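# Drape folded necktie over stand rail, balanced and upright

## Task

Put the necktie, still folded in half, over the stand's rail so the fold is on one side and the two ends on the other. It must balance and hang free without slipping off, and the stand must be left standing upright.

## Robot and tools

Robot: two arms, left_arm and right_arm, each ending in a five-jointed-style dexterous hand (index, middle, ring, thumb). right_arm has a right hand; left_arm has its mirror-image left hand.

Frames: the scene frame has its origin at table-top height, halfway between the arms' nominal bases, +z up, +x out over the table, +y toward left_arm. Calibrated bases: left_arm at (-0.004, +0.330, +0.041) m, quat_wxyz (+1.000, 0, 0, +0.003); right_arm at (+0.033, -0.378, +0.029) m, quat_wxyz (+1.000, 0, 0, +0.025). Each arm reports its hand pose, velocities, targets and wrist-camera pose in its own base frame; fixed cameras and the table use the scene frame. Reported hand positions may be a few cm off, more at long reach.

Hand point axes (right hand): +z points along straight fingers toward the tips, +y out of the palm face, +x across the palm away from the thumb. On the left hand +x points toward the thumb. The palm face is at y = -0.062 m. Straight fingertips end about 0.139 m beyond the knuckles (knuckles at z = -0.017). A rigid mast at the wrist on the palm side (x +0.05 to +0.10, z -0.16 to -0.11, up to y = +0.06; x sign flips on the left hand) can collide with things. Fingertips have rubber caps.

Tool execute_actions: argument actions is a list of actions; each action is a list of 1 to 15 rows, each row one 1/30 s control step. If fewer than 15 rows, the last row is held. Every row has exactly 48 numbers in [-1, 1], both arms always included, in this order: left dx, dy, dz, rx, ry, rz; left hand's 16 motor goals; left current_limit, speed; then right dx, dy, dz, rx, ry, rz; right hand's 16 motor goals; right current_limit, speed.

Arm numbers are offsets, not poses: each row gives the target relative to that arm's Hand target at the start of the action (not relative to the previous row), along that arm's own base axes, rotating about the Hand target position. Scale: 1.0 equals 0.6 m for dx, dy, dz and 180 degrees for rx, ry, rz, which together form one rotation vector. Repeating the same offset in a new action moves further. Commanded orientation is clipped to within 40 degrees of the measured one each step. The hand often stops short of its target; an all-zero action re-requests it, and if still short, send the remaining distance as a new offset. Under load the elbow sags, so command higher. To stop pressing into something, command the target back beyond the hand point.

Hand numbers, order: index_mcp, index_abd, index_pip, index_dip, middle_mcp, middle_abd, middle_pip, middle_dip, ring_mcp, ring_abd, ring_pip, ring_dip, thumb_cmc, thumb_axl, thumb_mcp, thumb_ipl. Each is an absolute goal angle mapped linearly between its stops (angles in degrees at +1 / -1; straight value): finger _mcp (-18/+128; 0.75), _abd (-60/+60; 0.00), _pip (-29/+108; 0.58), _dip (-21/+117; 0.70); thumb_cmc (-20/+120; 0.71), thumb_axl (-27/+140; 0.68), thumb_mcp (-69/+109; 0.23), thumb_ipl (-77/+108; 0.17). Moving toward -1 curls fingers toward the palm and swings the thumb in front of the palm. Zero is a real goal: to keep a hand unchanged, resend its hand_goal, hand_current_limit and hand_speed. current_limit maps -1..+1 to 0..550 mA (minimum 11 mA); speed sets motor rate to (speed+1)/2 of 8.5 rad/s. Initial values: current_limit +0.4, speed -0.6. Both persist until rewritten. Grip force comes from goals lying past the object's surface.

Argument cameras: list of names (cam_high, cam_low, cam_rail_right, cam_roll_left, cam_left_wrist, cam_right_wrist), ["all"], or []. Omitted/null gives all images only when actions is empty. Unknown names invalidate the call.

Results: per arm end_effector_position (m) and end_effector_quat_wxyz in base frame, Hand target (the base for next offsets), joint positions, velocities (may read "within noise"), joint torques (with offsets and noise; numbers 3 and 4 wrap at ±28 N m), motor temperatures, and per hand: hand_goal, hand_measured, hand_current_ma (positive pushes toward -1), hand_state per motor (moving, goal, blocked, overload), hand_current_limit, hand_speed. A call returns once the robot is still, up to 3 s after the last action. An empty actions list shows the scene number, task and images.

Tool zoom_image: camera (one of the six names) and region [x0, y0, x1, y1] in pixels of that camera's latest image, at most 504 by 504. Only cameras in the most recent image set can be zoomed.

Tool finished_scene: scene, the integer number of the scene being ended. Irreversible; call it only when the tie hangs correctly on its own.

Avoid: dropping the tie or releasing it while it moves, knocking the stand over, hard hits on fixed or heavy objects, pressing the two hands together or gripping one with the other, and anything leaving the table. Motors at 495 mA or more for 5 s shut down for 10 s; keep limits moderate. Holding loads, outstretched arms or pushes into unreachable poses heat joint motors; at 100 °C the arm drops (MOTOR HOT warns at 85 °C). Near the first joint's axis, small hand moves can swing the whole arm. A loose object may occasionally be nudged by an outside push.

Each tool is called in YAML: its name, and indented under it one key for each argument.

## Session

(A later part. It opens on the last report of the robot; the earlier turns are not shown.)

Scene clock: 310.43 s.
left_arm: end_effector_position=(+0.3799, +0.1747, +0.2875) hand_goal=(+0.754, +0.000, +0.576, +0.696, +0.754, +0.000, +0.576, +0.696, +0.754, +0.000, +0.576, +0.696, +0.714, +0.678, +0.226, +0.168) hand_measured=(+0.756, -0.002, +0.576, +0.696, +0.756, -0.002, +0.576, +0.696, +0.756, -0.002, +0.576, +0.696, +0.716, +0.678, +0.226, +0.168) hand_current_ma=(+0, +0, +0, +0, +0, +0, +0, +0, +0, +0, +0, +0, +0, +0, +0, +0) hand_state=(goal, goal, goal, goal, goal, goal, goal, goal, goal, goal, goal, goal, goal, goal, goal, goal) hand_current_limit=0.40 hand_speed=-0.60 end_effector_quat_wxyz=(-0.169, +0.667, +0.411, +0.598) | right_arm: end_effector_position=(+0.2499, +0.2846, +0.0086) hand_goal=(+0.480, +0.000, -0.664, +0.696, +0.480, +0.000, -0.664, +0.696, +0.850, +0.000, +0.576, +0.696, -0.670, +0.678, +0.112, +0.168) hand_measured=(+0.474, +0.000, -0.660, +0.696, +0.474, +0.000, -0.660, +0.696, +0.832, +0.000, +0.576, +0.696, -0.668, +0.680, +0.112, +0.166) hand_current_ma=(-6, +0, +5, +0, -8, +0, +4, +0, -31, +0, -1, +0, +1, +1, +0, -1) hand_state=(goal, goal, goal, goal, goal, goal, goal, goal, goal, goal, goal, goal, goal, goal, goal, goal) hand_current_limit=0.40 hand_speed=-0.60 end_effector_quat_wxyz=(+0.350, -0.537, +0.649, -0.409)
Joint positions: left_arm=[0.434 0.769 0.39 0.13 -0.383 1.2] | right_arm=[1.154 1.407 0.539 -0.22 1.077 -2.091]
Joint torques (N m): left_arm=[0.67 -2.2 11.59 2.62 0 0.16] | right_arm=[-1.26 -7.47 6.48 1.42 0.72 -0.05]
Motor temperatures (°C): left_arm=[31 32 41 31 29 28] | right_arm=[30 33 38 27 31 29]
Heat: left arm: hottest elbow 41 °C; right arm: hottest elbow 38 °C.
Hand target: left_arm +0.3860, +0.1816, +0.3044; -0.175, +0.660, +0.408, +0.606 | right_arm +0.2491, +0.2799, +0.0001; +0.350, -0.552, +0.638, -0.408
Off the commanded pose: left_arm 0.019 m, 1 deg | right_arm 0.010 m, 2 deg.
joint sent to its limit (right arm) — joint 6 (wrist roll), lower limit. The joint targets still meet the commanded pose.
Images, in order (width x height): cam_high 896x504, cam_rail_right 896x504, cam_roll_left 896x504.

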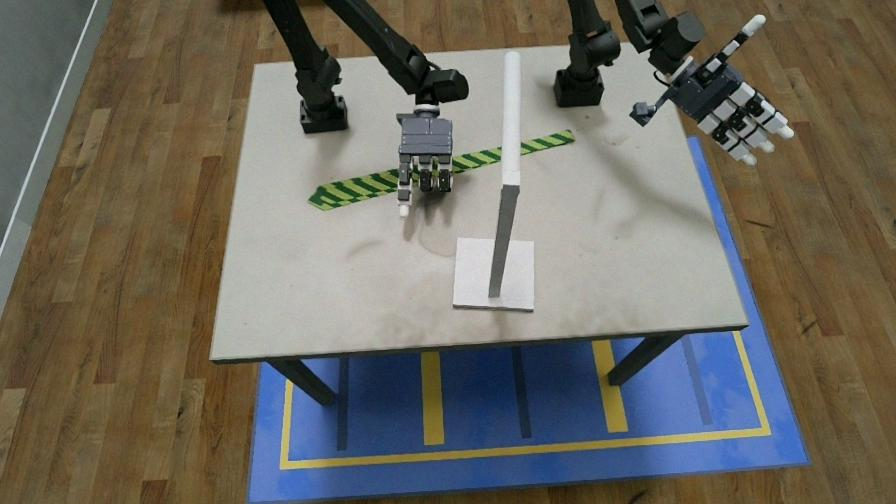

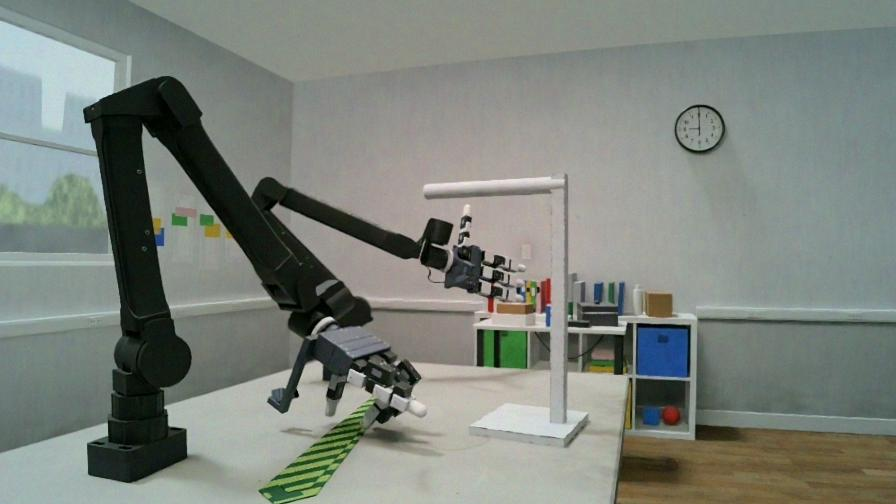

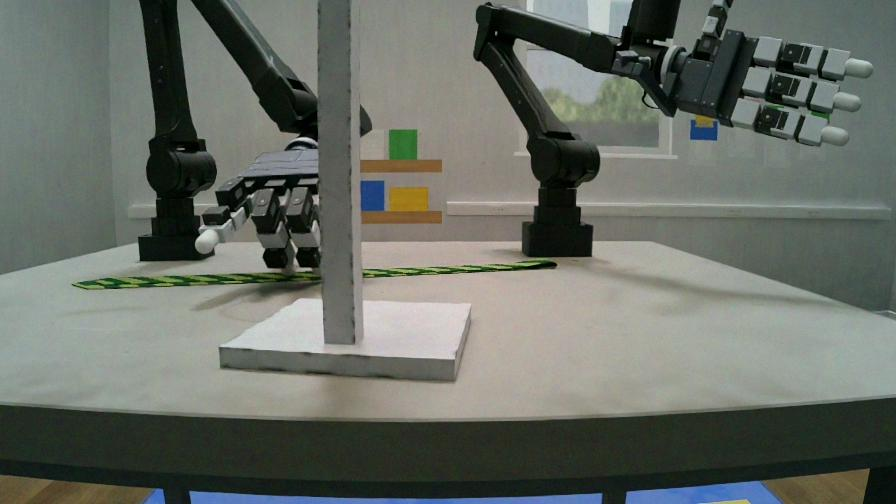

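execute_actions:
  actions:
    - [[0,0,0,0,0,0,0.754,0,0.576,0.696,0.754,0,0.576,0.696,0.754,0,0.576,0.696,0.714,0.678,0.226,0.168,0.4,-0.6,0.003,0,-0.022,0,0,0,0.479,0,-0.664,0.696,0.479,0,-0.664,0.696,0.85,0,0.576,0.696,-0.671,0.678,0.112,0.168,0.4,-0.6]]
  cameras: ["cam_rail_right","cam_roll_left"]

zoom_image:
  camera: "cam_rail_right"
  region: [280, 330, 430, 430]

zoom_image:
  camera: "cam_roll_left"
  region: [170, 180, 350, 310]

Scene clock: 330.33 s.
left_arm: end_effector_position=(+0.3799, +0.1747, +0.2875) hand_goal=(+0.754, +0.000, +0.576, +0.696, +0.754, +0.000, +0.576, +0.696, +0.754, +0.000, +0.576, +0.696, +0.714, +0.678, +0.226, +0.168) hand_measured=(+0.756, -0.002, +0.576, +0.696, +0.756, -0.002, +0.576, +0.696, +0.756, -0.002, +0.576, +0.696, +0.716, +0.678, +0.226, +0.168) hand_current_ma=(+0, +0, +0, +0, +0, +0, +0, +0, +0, +0, +0, +0, +0, +0, +0, +0) hand_state=(goal, goal, goal, goal, goal, goal, goal, goal, goal, goal, goal, goal, goal, goal, goal, goal) hand_current_limit=0.40 hand_speed=-0.60 end_effector_quat_wxyz=(-0.169, +0.667, +0.411, +0.598) | right_arm: end_effector_position=(+0.2518, +0.2876, -0.0013) hand_goal=(+0.480, +0.000, -0.664, +0.696, +0.480, +0.000, -0.664, +0.696, +0.850, +0.000, +0.576, +0.696, -0.670, +0.678, +0.112, +0.168) hand_measured=(+0.474, +0.000, -0.660, +0.696, +0.474, +0.000, -0.670, +0.694, +0.832, +0.000, +0.574, +0.696, -0.668, +0.680, +0.112, +0.166) hand_current_ma=(-6, +0, +5, +0, -5, +0, -6, -2, -31, +0, -1, +0, +1, +1, +0, -1) hand_state=(goal, goal, goal, goal, goal, goal, goal, goal, goal, goal, goal, goal, goal, goal, goal, goal) hand_current_limit=0.40 hand_speed=-0.60 end_effector_quat_wxyz=(+0.353, -0.535, +0.649, -0.410)
Joint positions: left_arm=[0.434 0.769 0.39 0.13 -0.383 1.2] | right_arm=[1.154 1.446 0.536 -0.17 1.081 -2.093]
Joint torques (N m): left_arm=[0.56 -2.26 11.51 2.63 0.02 0.17] | right_arm=[-1.67 -7.36 5.79 1.46 0.58 -0.02]
Heat: left arm: hottest elbow 42 °C; right arm: hottest elbow 38 °C.
Hand target: left_arm +0.3860, +0.1816, +0.3044; -0.175, +0.660, +0.408, +0.606 | right_arm +0.2510, +0.2799, -0.0130; +0.350, -0.552, +0.638, -0.408
Off the commanded pose: left_arm 0.019 m, 1 deg | right_arm 0.014 m, 2 deg.
joint sent to its limit (right arm) — joint 6 (wrist roll), lower limit. The joint targets still meet the commanded pose.
Images, in order (width x height): cam_rail_right 896x504, cam_roll_left 896x504.

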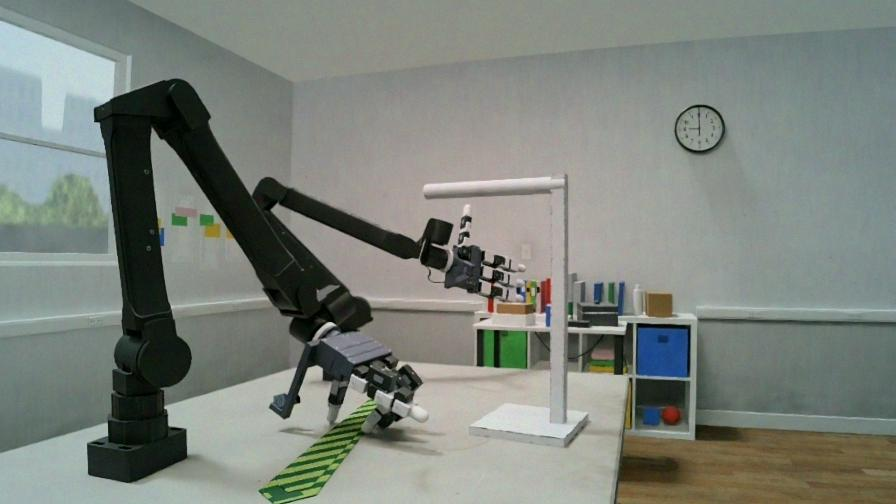

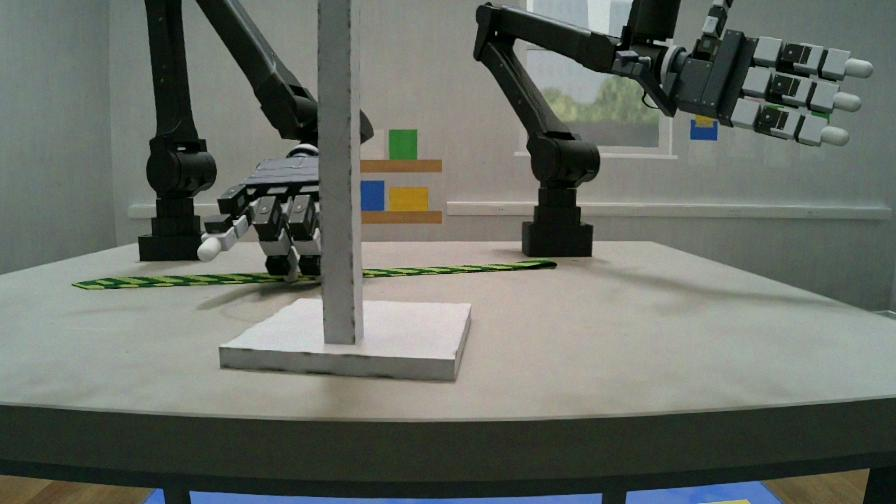

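Scaled by 3.360 from the camera's 896x504 image, which has a finer 1280x720 frame.

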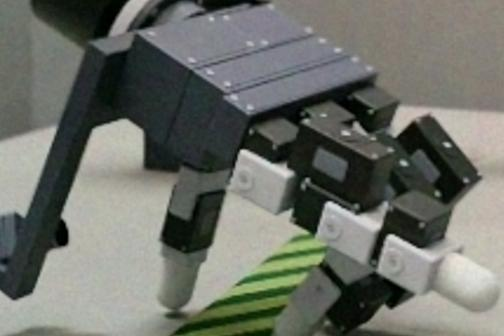

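Scaled by 2.800 from the camera's 896x504 image, which has a finer 1280x720 frame.

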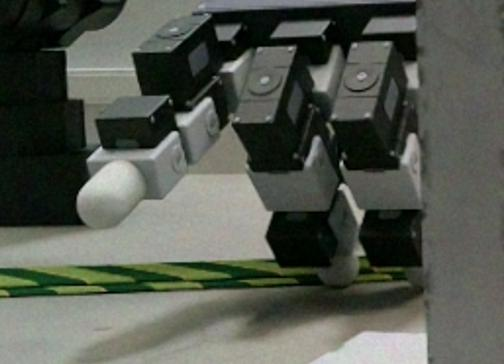

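execute_actions:
  actions:
    - [[0,0,0,0,0,0,0.754,0,0.576,0.696,0.754,0,0.576,0.696,0.754,0,0.576,0.696,0.714,0.678,0.226,0.168,0.4,-0.6,0,0,0,0,0,0,0.315,0,-0.591,0.696,0.315,0,-0.591,0.696,0.85,0,0.576,0.696,-0.671,0.678,0.0,0.168,0.2,-0.85]]
    - [[0,0,0,0,0,0,0.754,0,0.576,0.696,0.754,0,0.576,0.696,0.754,0,0.576,0.696,0.714,0.678,0.226,0.168,0.4,-0.6,0,0,0,0,0,0,0.178,0,-0.562,0.696,0.178,0,-0.562,0.696,0.85,0,0.576,0.696,-0.671,0.678,-0.112,0.168,0.2,-0.85]]
  cameras: ["cam_rail_right","cam_roll_left"]

zoom_image:
  camera: "cam_rail_right"
  region: [280, 330, 430, 430]

zoom_image:
  camera: "cam_roll_left"
  region: [170, 180, 350, 310]

Scene clock: 340.27 s.
left_arm: end_effector_position=(+0.3799, +0.1747, +0.2875) hand_goal=(+0.754, +0.000, +0.576, +0.696, +0.754, +0.000, +0.576, +0.696, +0.754, +0.000, +0.576, +0.696, +0.714, +0.678, +0.226, +0.168) hand_measured=(+0.756, -0.002, +0.576, +0.696, +0.756, -0.002, +0.576, +0.696, +0.756, -0.002, +0.576, +0.696, +0.716, +0.678, +0.226, +0.168) hand_current_ma=(+0, +0, +0, +0, +0, +0, +0, +0, +0, +0, +0, +0, +0, +0, +0, +0) hand_state=(goal, goal, goal, goal, goal, goal, goal, goal, goal, goal, goal, goal, goal, goal, goal, goal) hand_current_limit=0.40 hand_speed=-0.60 end_effector_quat_wxyz=(-0.169, +0.667, +0.411, +0.598) | right_arm: end_effector_position=(+0.2553, +0.2876, +0.0000) hand_goal=(+0.178, +0.000, -0.562, +0.696, +0.178, +0.000, -0.562, +0.696, +0.850, +0.000, +0.576, +0.696, -0.670, +0.678, -0.112, +0.168) hand_measured=(+0.182, +0.000, -0.562, +0.696, +0.196, -0.002, -0.558, +0.696, +0.832, +0.000, +0.574, +0.696, -0.672, +0.680, -0.094, +0.172) hand_current_ma=(+3, +0, +0, +0, +32, -1, +3, +0, -31, +0, -1, +0, -1, +1, +41, +6) hand_state=(goal, goal, goal, goal, goal, goal, goal, goal, goal, goal, goal, goal, goal, goal, goal, goal) hand_current_limit=0.20 hand_speed=-0.85 end_effector_quat_wxyz=(+0.356, -0.529, +0.652, -0.410)
Joint positions: left_arm=[0.434 0.769 0.39 0.13 -0.383 1.2] | right_arm=[1.146 1.446 0.536 -0.158 1.084 -2.094]
Joint torques (N m): left_arm=[0.5 -2.26 11.63 2.62 0 0.17] | right_arm=[-1.08 -7.36 5.83 0.98 0.45 -0.01]
Heat: left arm: hottest elbow 42 °C; right arm: hottest elbow 37 °C.
Hand target: left_arm +0.3860, +0.1816, +0.3044; -0.175, +0.660, +0.408, +0.606 | right_arm +0.2510, +0.2798, -0.0130; +0.350, -0.552, +0.638, -0.408
Off the commanded pose: left_arm 0.019 m, 1 deg | right_arm 0.016 m, 3 deg.
joint sent to its limit (right arm) — joint 6 (wrist roll), lower limit. The joint targets still meet the commanded pose.
Images, in order (width x height): cam_rail_right 896x504, cam_roll_left 896x504.

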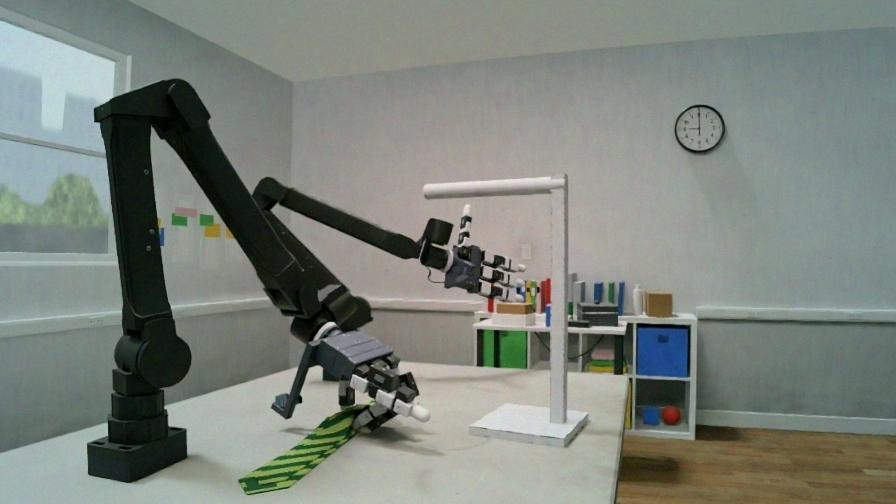

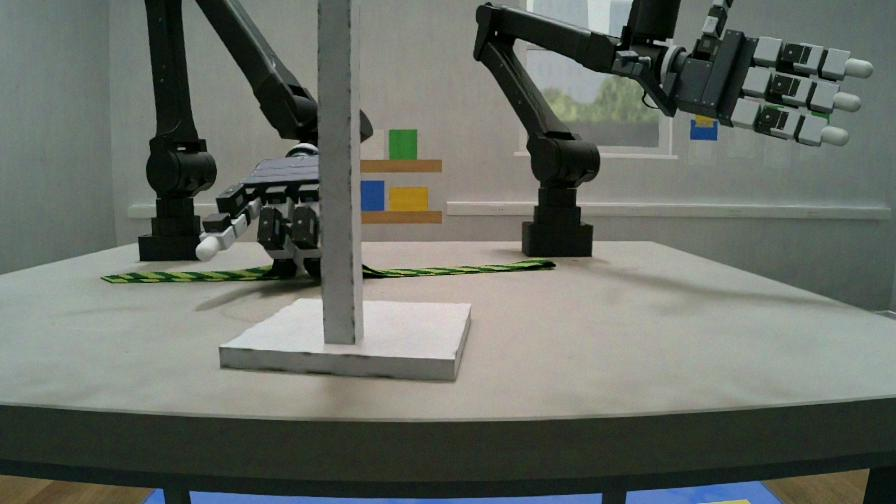

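Scaled by 3.360 from the camera's 896x504 image, which has a finer 1280x720 frame.

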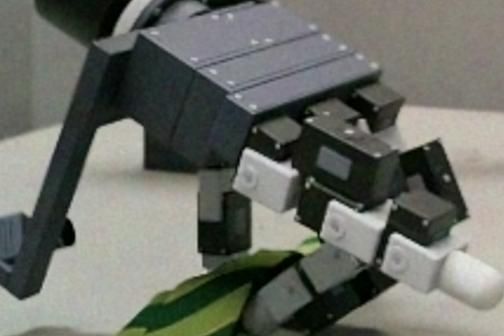

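Scaled by 2.800 from the camera's 896x504 image, which has a finer 1280x720 frame.

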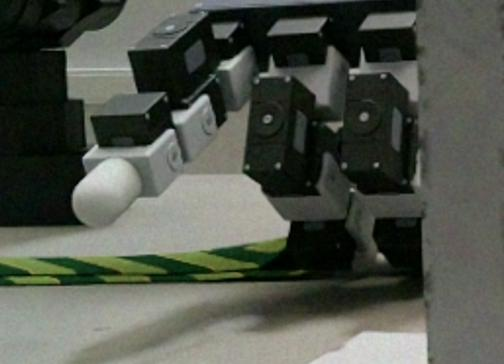

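execute_actions:
  actions:
    - [[0,0,0,0,0,0,0.754,0,0.576,0.696,0.754,0,0.576,0.696,0.754,0,0.576,0.696,0.714,0.678,0.226,0.168,0.4,-0.6,0,0,0,0,0,0,0.041,0,-0.504,0.696,0.041,0,-0.504,0.696,0.85,0,0.576,0.696,-0.671,0.678,-0.225,0.168,0.2,-0.85]]
    - [[0,0,0,0,0,0,0.754,0,0.576,0.696,0.754,0,0.576,0.696,0.754,0,0.576,0.696,0.714,0.678,0.226,0.168,0.4,-0.6,0,0,0,0,0,0,-0.02,0,-0.504,0.696,-0.02,0,-0.504,0.696,0.85,0,0.576,0.696,-0.671,0.678,-0.30,0.168,0.2,-0.85]]
  cameras: ["cam_rail_right","cam_high"]

zoom_image:
  camera: "cam_rail_right"
  region: [280, 330, 430, 430]

zoom_image:
  camera: "cam_high"
  region: [300, 80, 600, 240]

Scene clock: 346.47 s.
left_arm: end_effector_position=(+0.3799, +0.1747, +0.2875) hand_goal=(+0.754, +0.000, +0.576, +0.696, +0.754, +0.000, +0.576, +0.696, +0.754, +0.000, +0.576, +0.696, +0.714, +0.678, +0.226, +0.168) hand_measured=(+0.756, -0.002, +0.576, +0.696, +0.756, -0.002, +0.576, +0.696, +0.756, -0.002, +0.576, +0.696, +0.716, +0.678, +0.226, +0.168) hand_current_ma=(+0, +0, +0, +0, +0, +0, +0, +0, +0, +0, +0, +0, +0, +0, +0, +0) hand_state=(goal, goal, goal, goal, goal, goal, goal, goal, goal, goal, goal, goal, goal, goal, goal, goal) hand_current_limit=0.40 hand_speed=-0.60 end_effector_quat_wxyz=(-0.169, +0.667, +0.411, +0.598) | right_arm: end_effector_position=(+0.2547, +0.2882, -0.0004) hand_goal=(-0.020, +0.000, -0.504, +0.696, -0.020, +0.000, -0.504, +0.696, +0.850, +0.000, +0.576, +0.696, -0.670, +0.678, -0.300, +0.168) hand_measured=(+0.054, +0.002, -0.488, +0.704, +0.062, -0.002, -0.488, +0.702, +0.832, +0.000, +0.574, +0.696, -0.672, +0.678, -0.160, +0.186) hand_current_ma=(+222, +1, +26, +9, +255, -1, +24, +6, -31, +0, -1, +0, -2, +0, +330, +42) hand_state=(blocked, goal, goal, goal, blocked, goal, goal, goal, goal, goal, goal, goal, goal, goal, blocked, goal) hand_current_limit=0.20 hand_speed=-0.85 end_effector_quat_wxyz=(+0.355, -0.530, +0.652, -0.409)
Joint positions: left_arm=[0.434 0.769 0.39 0.13 -0.383 1.2] | right_arm=[1.146 1.446 0.536 -0.158 1.079 -2.094]
Joint torques (N m): left_arm=[0.62 -2.32 11.62 2.62 0 0.17] | right_arm=[-1.14 -7.36 5.82 0.99 0.59 -0.01]
Heat: left arm: hottest elbow 42 °C; right arm: hottest elbow 37 °C.
Hand target: left_arm +0.3860, +0.1816, +0.3044; -0.175, +0.660, +0.408, +0.606 | right_arm +0.2509, +0.2799, -0.0130; +0.350, -0.552, +0.638, -0.408
Off the commanded pose: left_arm 0.019 m, 1 deg | right_arm 0.016 m, 3 deg.
joint sent to its limit (right arm) — joint 6 (wrist roll), lower limit. The joint targets still meet the commanded pose.
Images, in order (width x height): cam_high 896x504, cam_rail_right 896x504.

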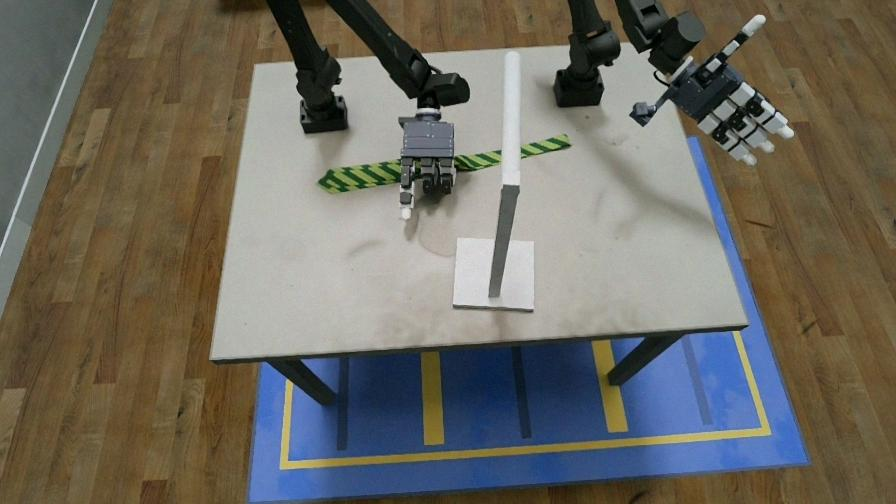

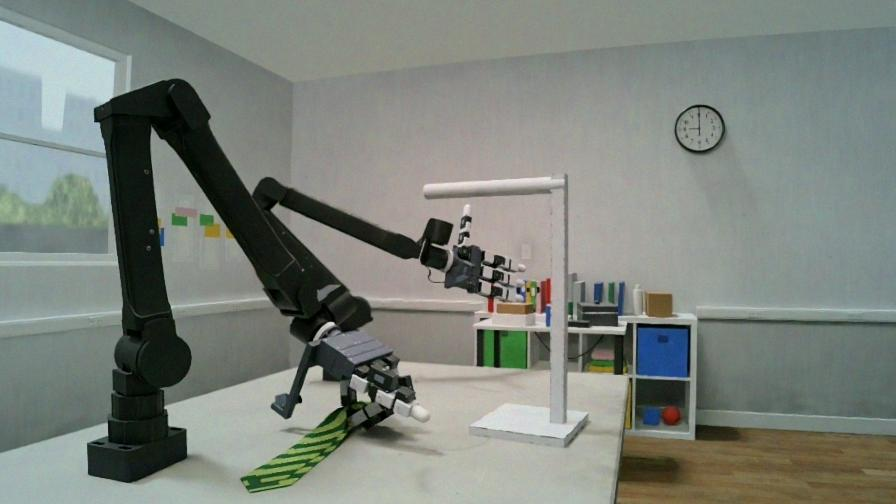

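Scaled by 3.360 from the camera's 896x504 image, which has a finer 1280x720 frame.

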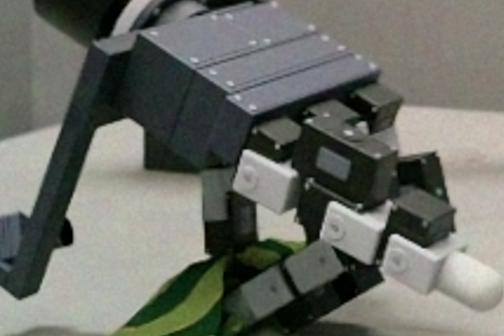

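Scaled by 1.680 from the camera's 896x504 image, which has a finer 1280x720 frame.

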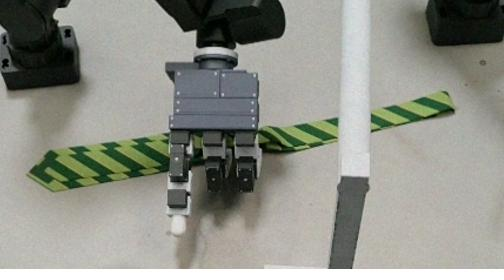

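execute_actions:
  actions:
    - [[0,0,0,0,0,0,0.754,0,0.576,0.696,0.754,0,0.576,0.696,0.754,0,0.576,0.696,0.714,0.678,0.226,0.168,0.4,-0.6,0,0,0.06,0,0,0,-0.02,0,-0.504,0.696,-0.02,0,-0.504,0.696,0.85,0,0.576,0.696,-0.671,0.678,-0.30,0.168,0.2,-0.85]]
    - [[0,0,0,0,0,0,0.754,0,0.576,0.696,0.754,0,0.576,0.696,0.754,0,0.576,0.696,0.714,0.678,0.226,0.168,0.4,-0.6,0,0,0.08,0,0,0,-0.02,0,-0.504,0.696,-0.02,0,-0.504,0.696,0.85,0,0.576,0.696,-0.671,0.678,-0.30,0.168,0.2,-0.85]]
    - [[0,0,0,0,0,0,0.754,0,0.576,0.696,0.754,0,0.576,0.696,0.754,0,0.576,0.696,0.714,0.678,0.226,0.168,0.4,-0.6,0,0,0.1,0,0,0,-0.02,0,-0.504,0.696,-0.02,0,-0.504,0.696,0.85,0,0.576,0.696,-0.671,0.678,-0.30,0.168,0.2,-0.85]]
  cameras: ["all"]

Scene clock: 362.03 s.
left_arm: end_effector_position=(+0.3799, +0.1747, +0.2875) hand_goal=(+0.754, +0.000, +0.576, +0.696, +0.754, +0.000, +0.576, +0.696, +0.754, +0.000, +0.576, +0.696, +0.714, +0.678, +0.226, +0.168) hand_measured=(+0.756, -0.002, +0.576, +0.696, +0.756, -0.002, +0.576, +0.696, +0.756, -0.002, +0.576, +0.696, +0.716, +0.678, +0.226, +0.168) hand_current_ma=(+0, +0, +0, +0, +0, +0, +0, +0, +0, +0, +0, +0, +0, +0, +0, +0) hand_state=(goal, goal, goal, goal, goal, goal, goal, goal, goal, goal, goal, goal, goal, goal, goal, goal) hand_current_limit=0.40 hand_speed=-0.60 end_effector_quat_wxyz=(-0.169, +0.667, +0.411, +0.598) | right_arm: end_effector_position=(+0.2452, +0.2661, +0.1145) hand_goal=(-0.020, +0.000, -0.504, +0.696, -0.020, +0.000, -0.504, +0.696, +0.850, +0.000, +0.576, +0.696, -0.670, +0.678, -0.300, +0.168) hand_measured=(+0.052, +0.004, -0.486, +0.704, +0.054, -0.002, -0.488, +0.702, +0.832, +0.000, +0.574, +0.696, -0.672, +0.678, -0.160, +0.186) hand_current_ma=(+212, +2, +29, +10, +223, -1, +26, +7, -31, +0, -1, +0, -1, +0, +330, +45) hand_state=(blocked, goal, goal, goal, blocked, goal, goal, goal, goal, goal, goal, goal, goal, goal, blocked, goal) hand_current_limit=0.20 hand_speed=-0.85 end_effector_quat_wxyz=(+0.331, -0.545, +0.645, -0.422)
Joint positions: left_arm=[0.434 0.769 0.39 0.13 -0.383 1.2] | right_arm=[1.146 1.137 0.677 -0.674 1.082 -2.093]
Joint torques (N m): left_arm=[0.67 -2.14 11.55 2.63 0 0.17] | right_arm=[-1.03 -7 13.48 0.43 0.62 -0.03]
Heat: left arm: hottest elbow 42 °C; right arm: hottest elbow 37 °C.
Hand target: left_arm +0.3860, +0.1816, +0.3044; -0.175, +0.660, +0.408, +0.606 | right_arm +0.2509, +0.2798, +0.1310; +0.350, -0.552, +0.638, -0.408
Off the commanded pose: left_arm 0.019 m, 1 deg | right_arm 0.022 m, 3 deg.
joint sent to its limit (right arm) — joint 6 (wrist roll), lower limit. The joint targets still meet the commanded pose.
camera_calibration:
cam_left_wrist: T_world_to_cam=[[-0.3855, 0.0609623, -0.920692, 0.362587], [-0.922631, -0.0125991, 0.385478, 0.198137], [0.0118997, 0.998061, 0.0611026, -0.0697346], [0, 0, 0, 1]] pos_world=[0.323415, 0.0499916, 0.261714]
cam_right_wrist: T_world_to_cam=[[-0.0768022, 0.825446, -0.559232, -0.0999879], [-0.319789, 0.510863, 0.797969, -0.194244], [0.944371, 0.240122, 0.224733, -0.201266], [0, 0, 0, 1]] pos_world=[0.120274, 0.230095, 0.144315]

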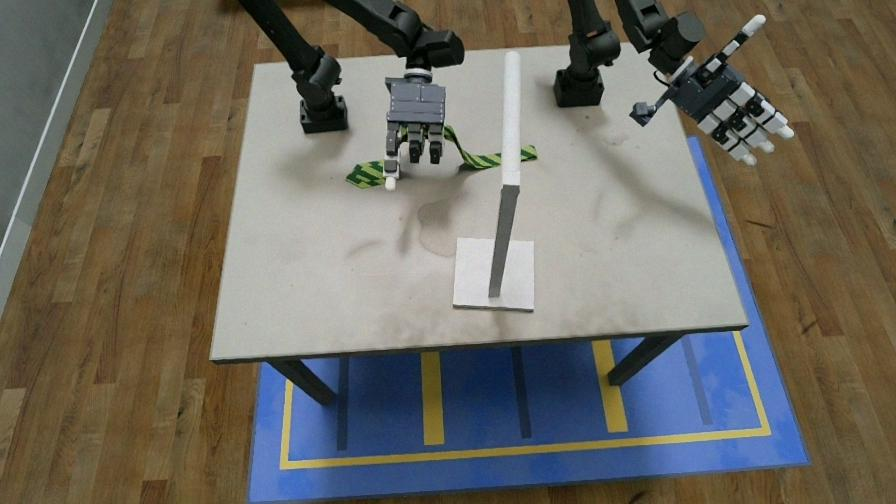

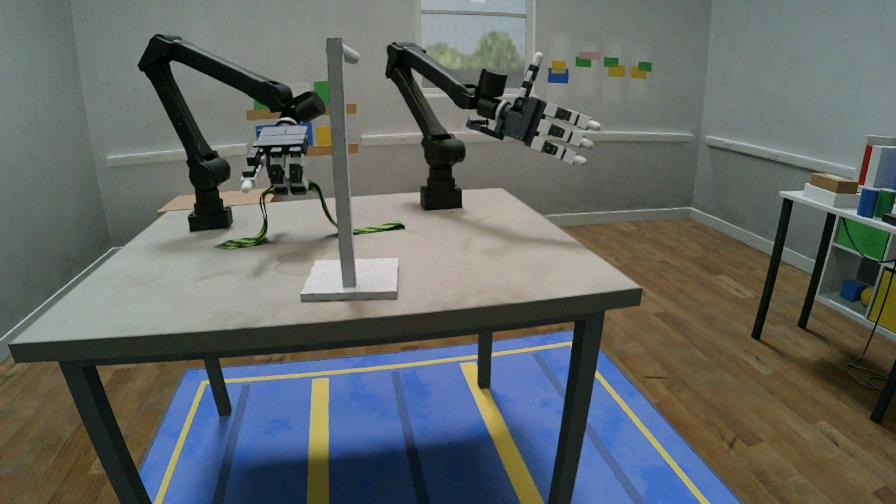

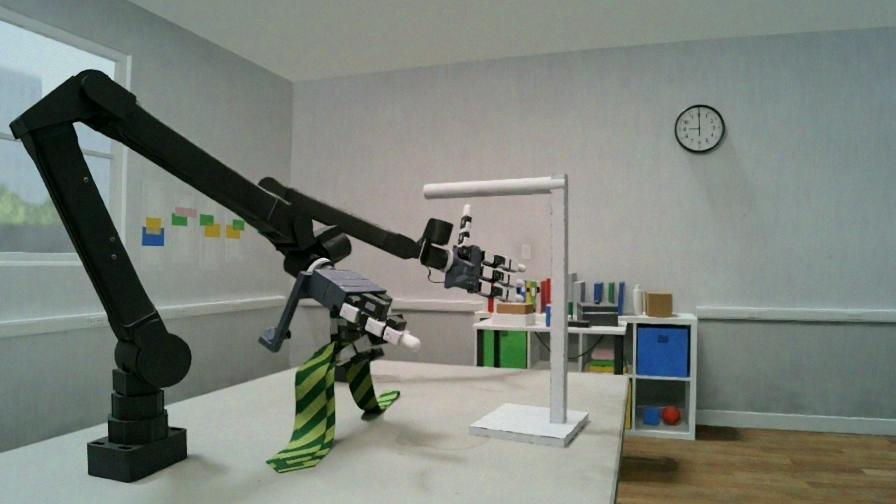

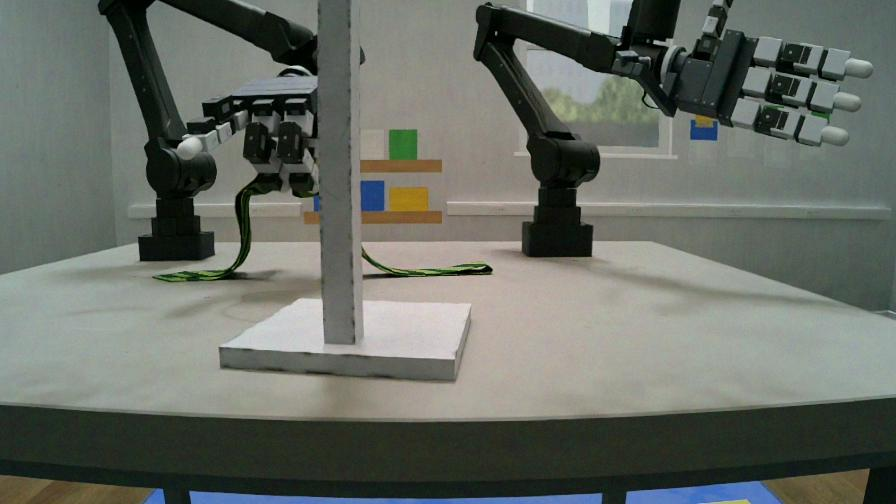

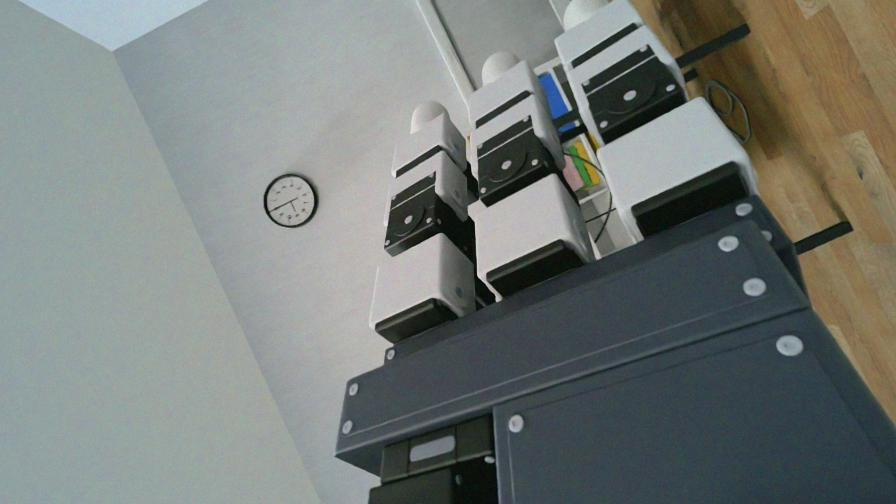

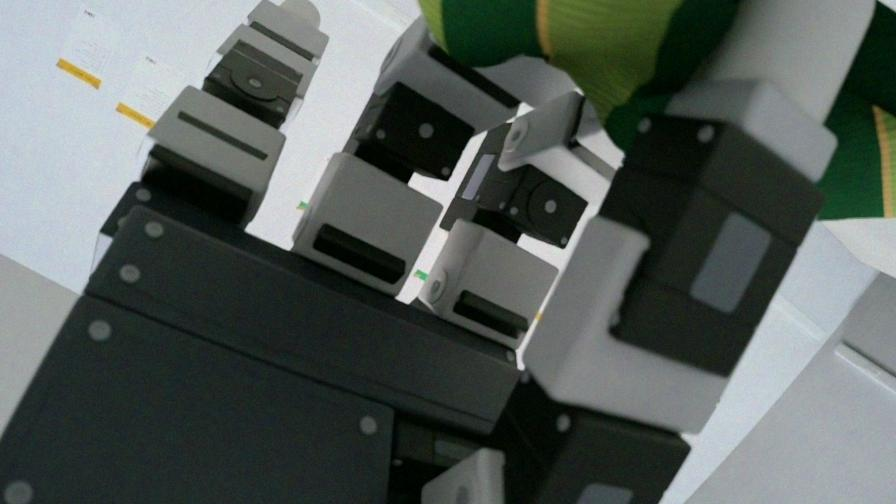

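execute_actions:
  actions:
    - [[0,0,0,0,0,0,0.754,0,0.576,0.696,0.754,0,0.576,0.696,0.754,0,0.576,0.696,0.714,0.678,0.226,0.168,0.4,-0.6,0,0,0.1,0,0,0,-0.02,0,-0.504,0.696,-0.02,0,-0.504,0.696,0.85,0,0.576,0.696,-0.671,0.678,-0.30,0.168,0.2,-0.85]]
    - [[0,0,0,0,0,0,0.754,0,0.576,0.696,0.754,0,0.576,0.696,0.754,0,0.576,0.696,0.714,0.678,0.226,0.168,0.4,-0.6,0,0,0.1,0,0,0,-0.02,0,-0.504,0.696,-0.02,0,-0.504,0.696,0.85,0,0.576,0.696,-0.671,0.678,-0.30,0.168,0.2,-0.85]]
    - [[0,0,0,0,0,0,0.754,0,0.576,0.696,0.754,0,0.576,0.696,0.754,0,0.576,0.696,0.714,0.678,0.226,0.168,0.4,-0.6,0,0,0.1,0,0,0,-0.02,0,-0.504,0.696,-0.02,0,-0.504,0.696,0.85,0,0.576,0.696,-0.671,0.678,-0.30,0.168,0.2,-0.85]]
    - [[0,0,0,0,0,0,0.754,0,0.576,0.696,0.754,0,0.576,0.696,0.754,0,0.576,0.696,0.714,0.678,0.226,0.168,0.4,-0.6,0,0,0.1,0,0,0,-0.02,0,-0.504,0.696,-0.02,0,-0.504,0.696,0.85,0,0.576,0.696,-0.671,0.678,-0.30,0.168,0.2,-0.85]]
  cameras: ["cam_high","cam_low","cam_rail_right","cam_right_wrist"]

Scene clock: 378.03 s.
left_arm: end_effector_position=(+0.3799, +0.1747, +0.2875) hand_goal=(+0.754, +0.000, +0.576, +0.696, +0.754, +0.000, +0.576, +0.696, +0.754, +0.000, +0.576, +0.696, +0.714, +0.678, +0.226, +0.168) hand_measured=(+0.756, -0.002, +0.576, +0.696, +0.756, -0.002, +0.576, +0.696, +0.756, -0.002, +0.576, +0.696, +0.716, +0.678, +0.226, +0.168) hand_current_ma=(+0, +0, +0, +0, +0, +0, +0, +0, +0, +0, +0, +0, +0, +0, +0, +0) hand_state=(goal, goal, goal, goal, goal, goal, goal, goal, goal, goal, goal, goal, goal, goal, goal, goal) hand_current_limit=0.40 hand_speed=-0.60 end_effector_quat_wxyz=(-0.169, +0.667, +0.411, +0.598) | right_arm: end_effector_position=(+0.2478, +0.2721, +0.3521) hand_goal=(-0.020, +0.000, -0.504, +0.696, -0.020, +0.000, -0.504, +0.696, +0.850, +0.000, +0.576, +0.696, -0.670, +0.678, -0.300, +0.168) hand_measured=(+0.052, +0.004, -0.486, +0.706, +0.054, -0.002, -0.486, +0.704, +0.832, +0.000, +0.574, +0.696, -0.672, +0.678, -0.160, +0.186) hand_current_ma=(+212, +2, +30, +11, +220, -1, +29, +8, -31, +0, -1, +0, -1, +0, +330, +45) hand_state=(blocked, goal, goal, goal, blocked, goal, goal, goal, goal, goal, goal, goal, goal, goal, blocked, goal) hand_current_limit=0.20 hand_speed=-0.85 end_effector_quat_wxyz=(+0.331, -0.545, +0.645, -0.421)
Joint positions: left_arm=[0.434 0.769 0.39 0.13 -0.383 1.2] | right_arm=[1.146 1.067 1.267 -1.333 1.081 -2.093]
Joint torques (N m): left_arm=[0.73 -2.2 11.55 2.58 0 0.18] | right_arm=[-1.08 -6.07 15.09 0.44 0.65 -0.03]
Heat: left arm: hottest elbow 43 °C; right arm: hottest elbow 38 °C.
Hand target: left_arm +0.3860, +0.1816, +0.3044; -0.175, +0.660, +0.408, +0.606 | right_arm +0.2509, +0.2799, +0.3709; +0.350, -0.552, +0.638, -0.408
Off the commanded pose: left_arm 0.019 m, 1 deg | right_arm 0.021 m, 3 deg.
joint sent to its limit (right arm) — joint 6 (wrist roll), lower limit. The joint targets still meet the commanded pose.
camera_calibration:
cam_right_wrist: T_world_to_cam=[[-0.0772867, 0.82614, -0.558139, 0.0276919], [-0.319831, 0.509684, 0.798705, -0.386023], [0.944317, 0.24024, 0.224834, -0.258595], [0, 0, 0, 1]] pos_world=[0.122873, 0.235997, 0.381915]
Images, in order (width x height): cam_high 896x504, cam_low 896x504, cam_rail_right 896x504, cam_right_wrist 896x504.

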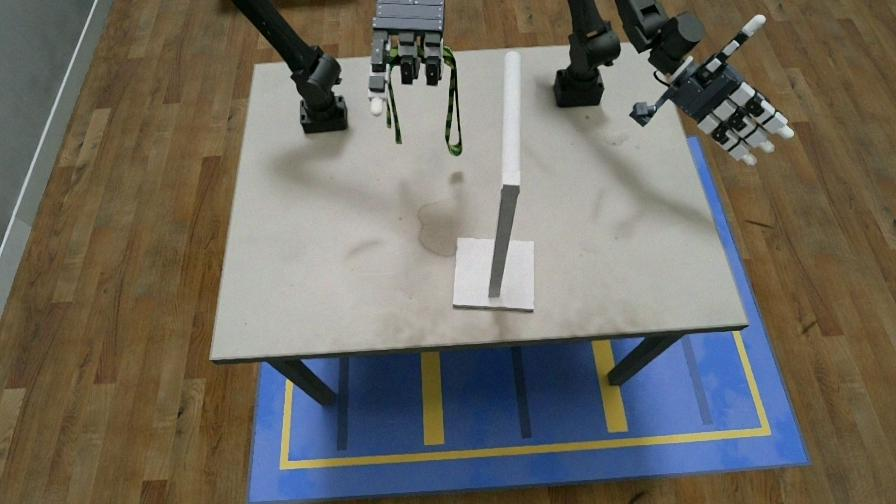

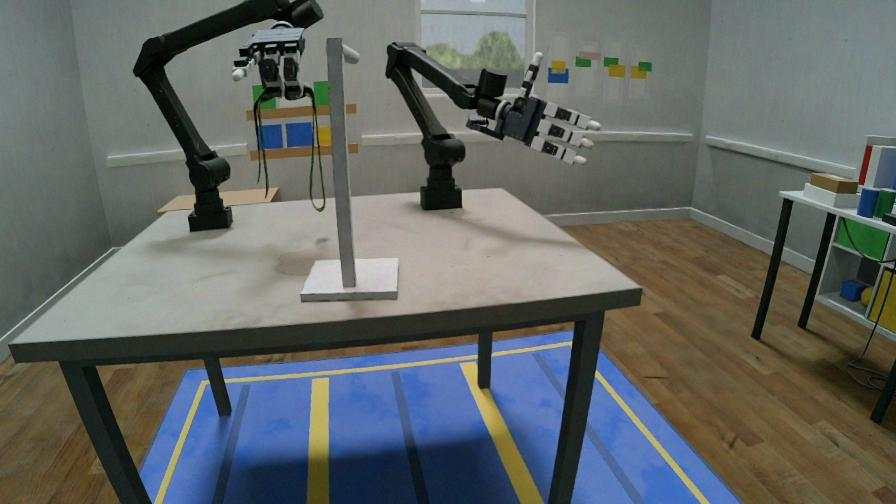

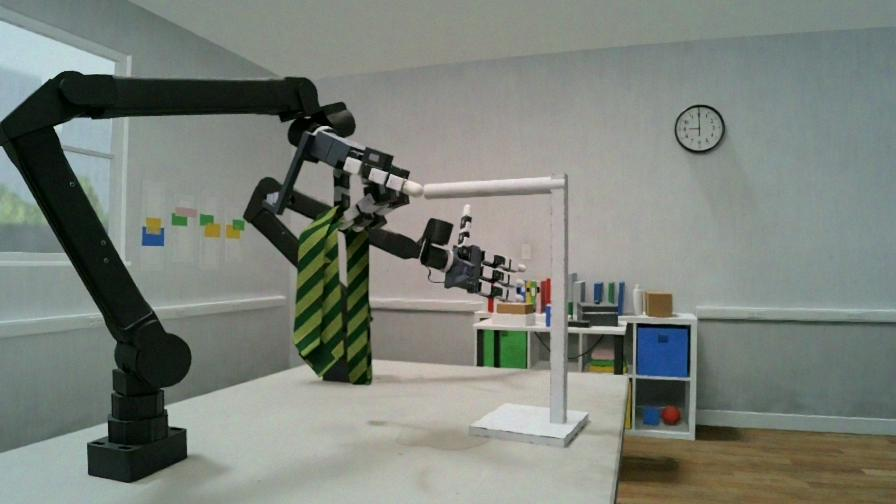

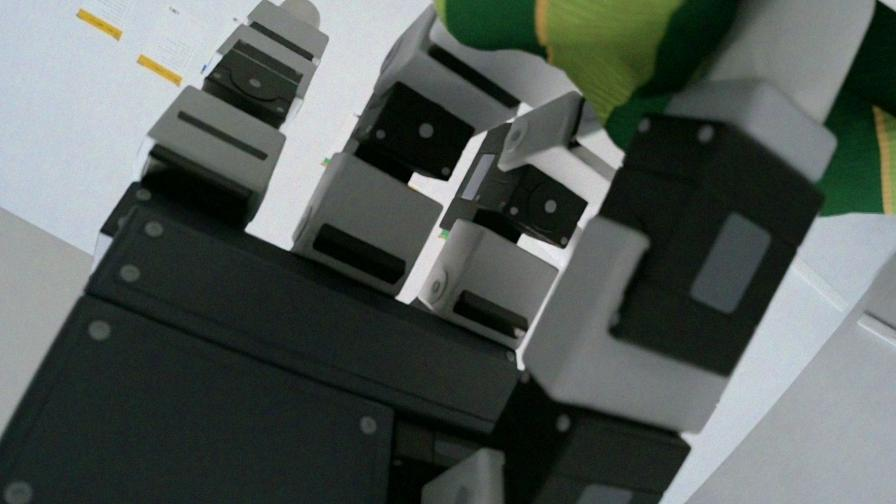

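execute_actions:
  actions:
    - [[0,0,0,0,0,0,0.754,0,0.576,0.696,0.754,0,0.576,0.696,0.754,0,0.576,0.696,0.714,0.678,0.226,0.168,0.4,-0.6,0,0,0.13,0,0,0,-0.02,0,-0.504,0.696,-0.02,0,-0.504,0.696,0.85,0,0.576,0.696,-0.671,0.678,-0.30,0.168,0.2,-0.85]]
    - [[0,0,0,0,0,0,0.754,0,0.576,0.696,0.754,0,0.576,0.696,0.754,0,0.576,0.696,0.714,0.678,0.226,0.168,0.4,-0.6,0,0,0.13,0,0,0,-0.02,0,-0.504,0.696,-0.02,0,-0.504,0.696,0.85,0,0.576,0.696,-0.671,0.678,-0.30,0.168,0.2,-0.85]]
  cameras: ["cam_low","cam_rail_right","cam_roll_left"]

Scene clock: 390.13 s.
left_arm: end_effector_position=(+0.3799, +0.1747, +0.2875) hand_goal=(+0.754, +0.000, +0.576, +0.696, +0.754, +0.000, +0.576, +0.696, +0.754, +0.000, +0.576, +0.696, +0.714, +0.678, +0.226, +0.168) hand_measured=(+0.756, -0.002, +0.576, +0.696, +0.756, -0.002, +0.576, +0.696, +0.756, -0.002, +0.576, +0.696, +0.716, +0.678, +0.226, +0.168) hand_current_ma=(+0, +0, +0, +0, +0, +0, +0, +0, +0, +0, +0, +0, +0, +0, +0, +0) hand_state=(goal, goal, goal, goal, goal, goal, goal, goal, goal, goal, goal, goal, goal, goal, goal, goal) hand_current_limit=0.40 hand_speed=-0.60 end_effector_quat_wxyz=(-0.169, +0.667, +0.411, +0.598) | right_arm: end_effector_position=(+0.2512, +0.2759, +0.5123) hand_goal=(-0.020, +0.000, -0.504, +0.696, -0.020, +0.000, -0.504, +0.696, +0.850, +0.000, +0.576, +0.696, -0.670, +0.678, -0.300, +0.168) hand_measured=(+0.052, +0.004, -0.486, +0.706, +0.054, -0.002, -0.486, +0.704, +0.832, +0.000, +0.574, +0.696, -0.672, +0.678, -0.160, +0.186) hand_current_ma=(+212, +2, +31, +11, +218, -1, +30, +9, -31, +0, -1, +0, -1, +0, +330, +45) hand_state=(blocked, goal, goal, goal, blocked, goal, goal, goal, goal, goal, goal, goal, goal, goal, blocked, goal) hand_current_limit=0.20 hand_speed=-0.85 end_effector_quat_wxyz=(+0.349, -0.532, +0.649, -0.417)
Joint positions: left_arm=[0.434 0.769 0.39 0.13 -0.383 1.2] | right_arm=[1.146 1.216 1.82 -1.692 1.092 -2.094]
Joint torques (N m): left_arm=[0.67 -2.14 11.54 2.62 0.01 0.17] | right_arm=[-0.56 -6.48 13.26 0.57 0.7 -0.02]
Heat: left arm: hottest elbow 43 °C; right arm: hottest elbow 39 °C.
Hand target: left_arm +0.3860, +0.1816, +0.3044; -0.175, +0.660, +0.408, +0.606 | right_arm +0.2509, +0.2798, +0.5269; +0.350, -0.552, +0.638, -0.408
Off the commanded pose: left_arm 0.019 m, 1 deg | right_arm 0.015 m, 3 deg.
joint sent to its limit (right arm) — joint 4 (wrist pitch), lower limit; joint 6 (wrist roll), lower limit. The joint targets are off in orientation, not in position.
Images, in order (width x height): cam_low 896x504, cam_rail_right 896x504, cam_roll_left 896x504.

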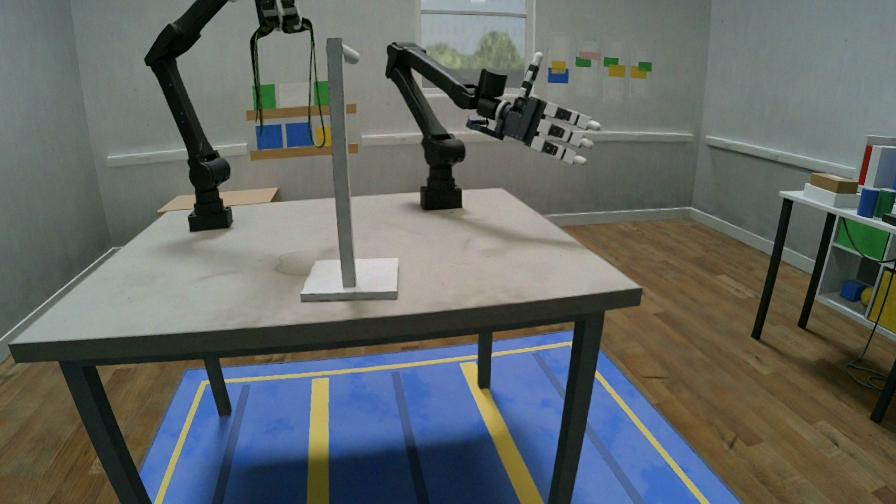

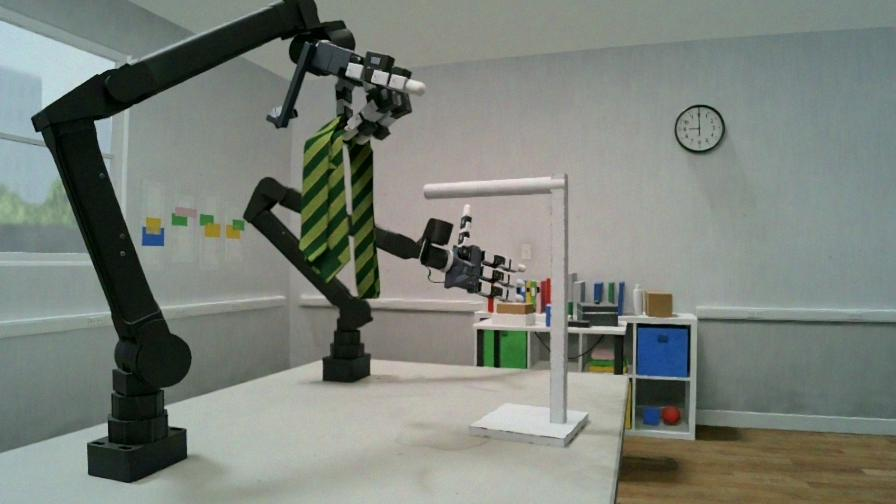

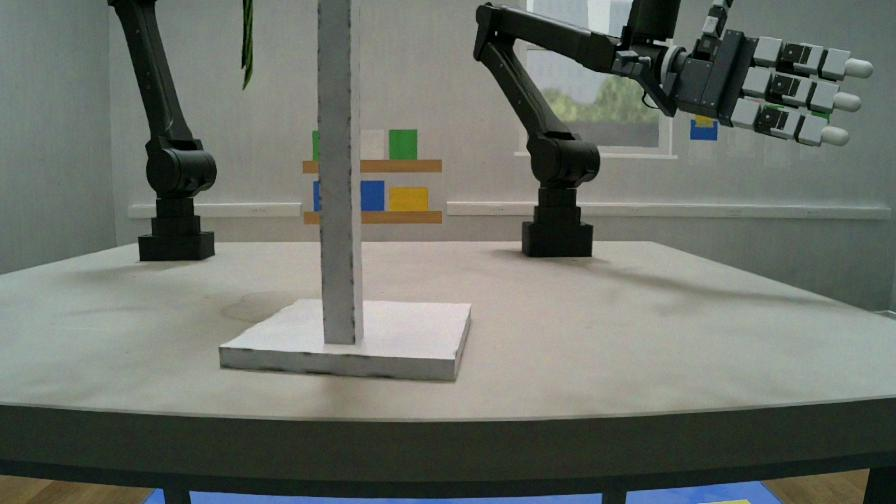

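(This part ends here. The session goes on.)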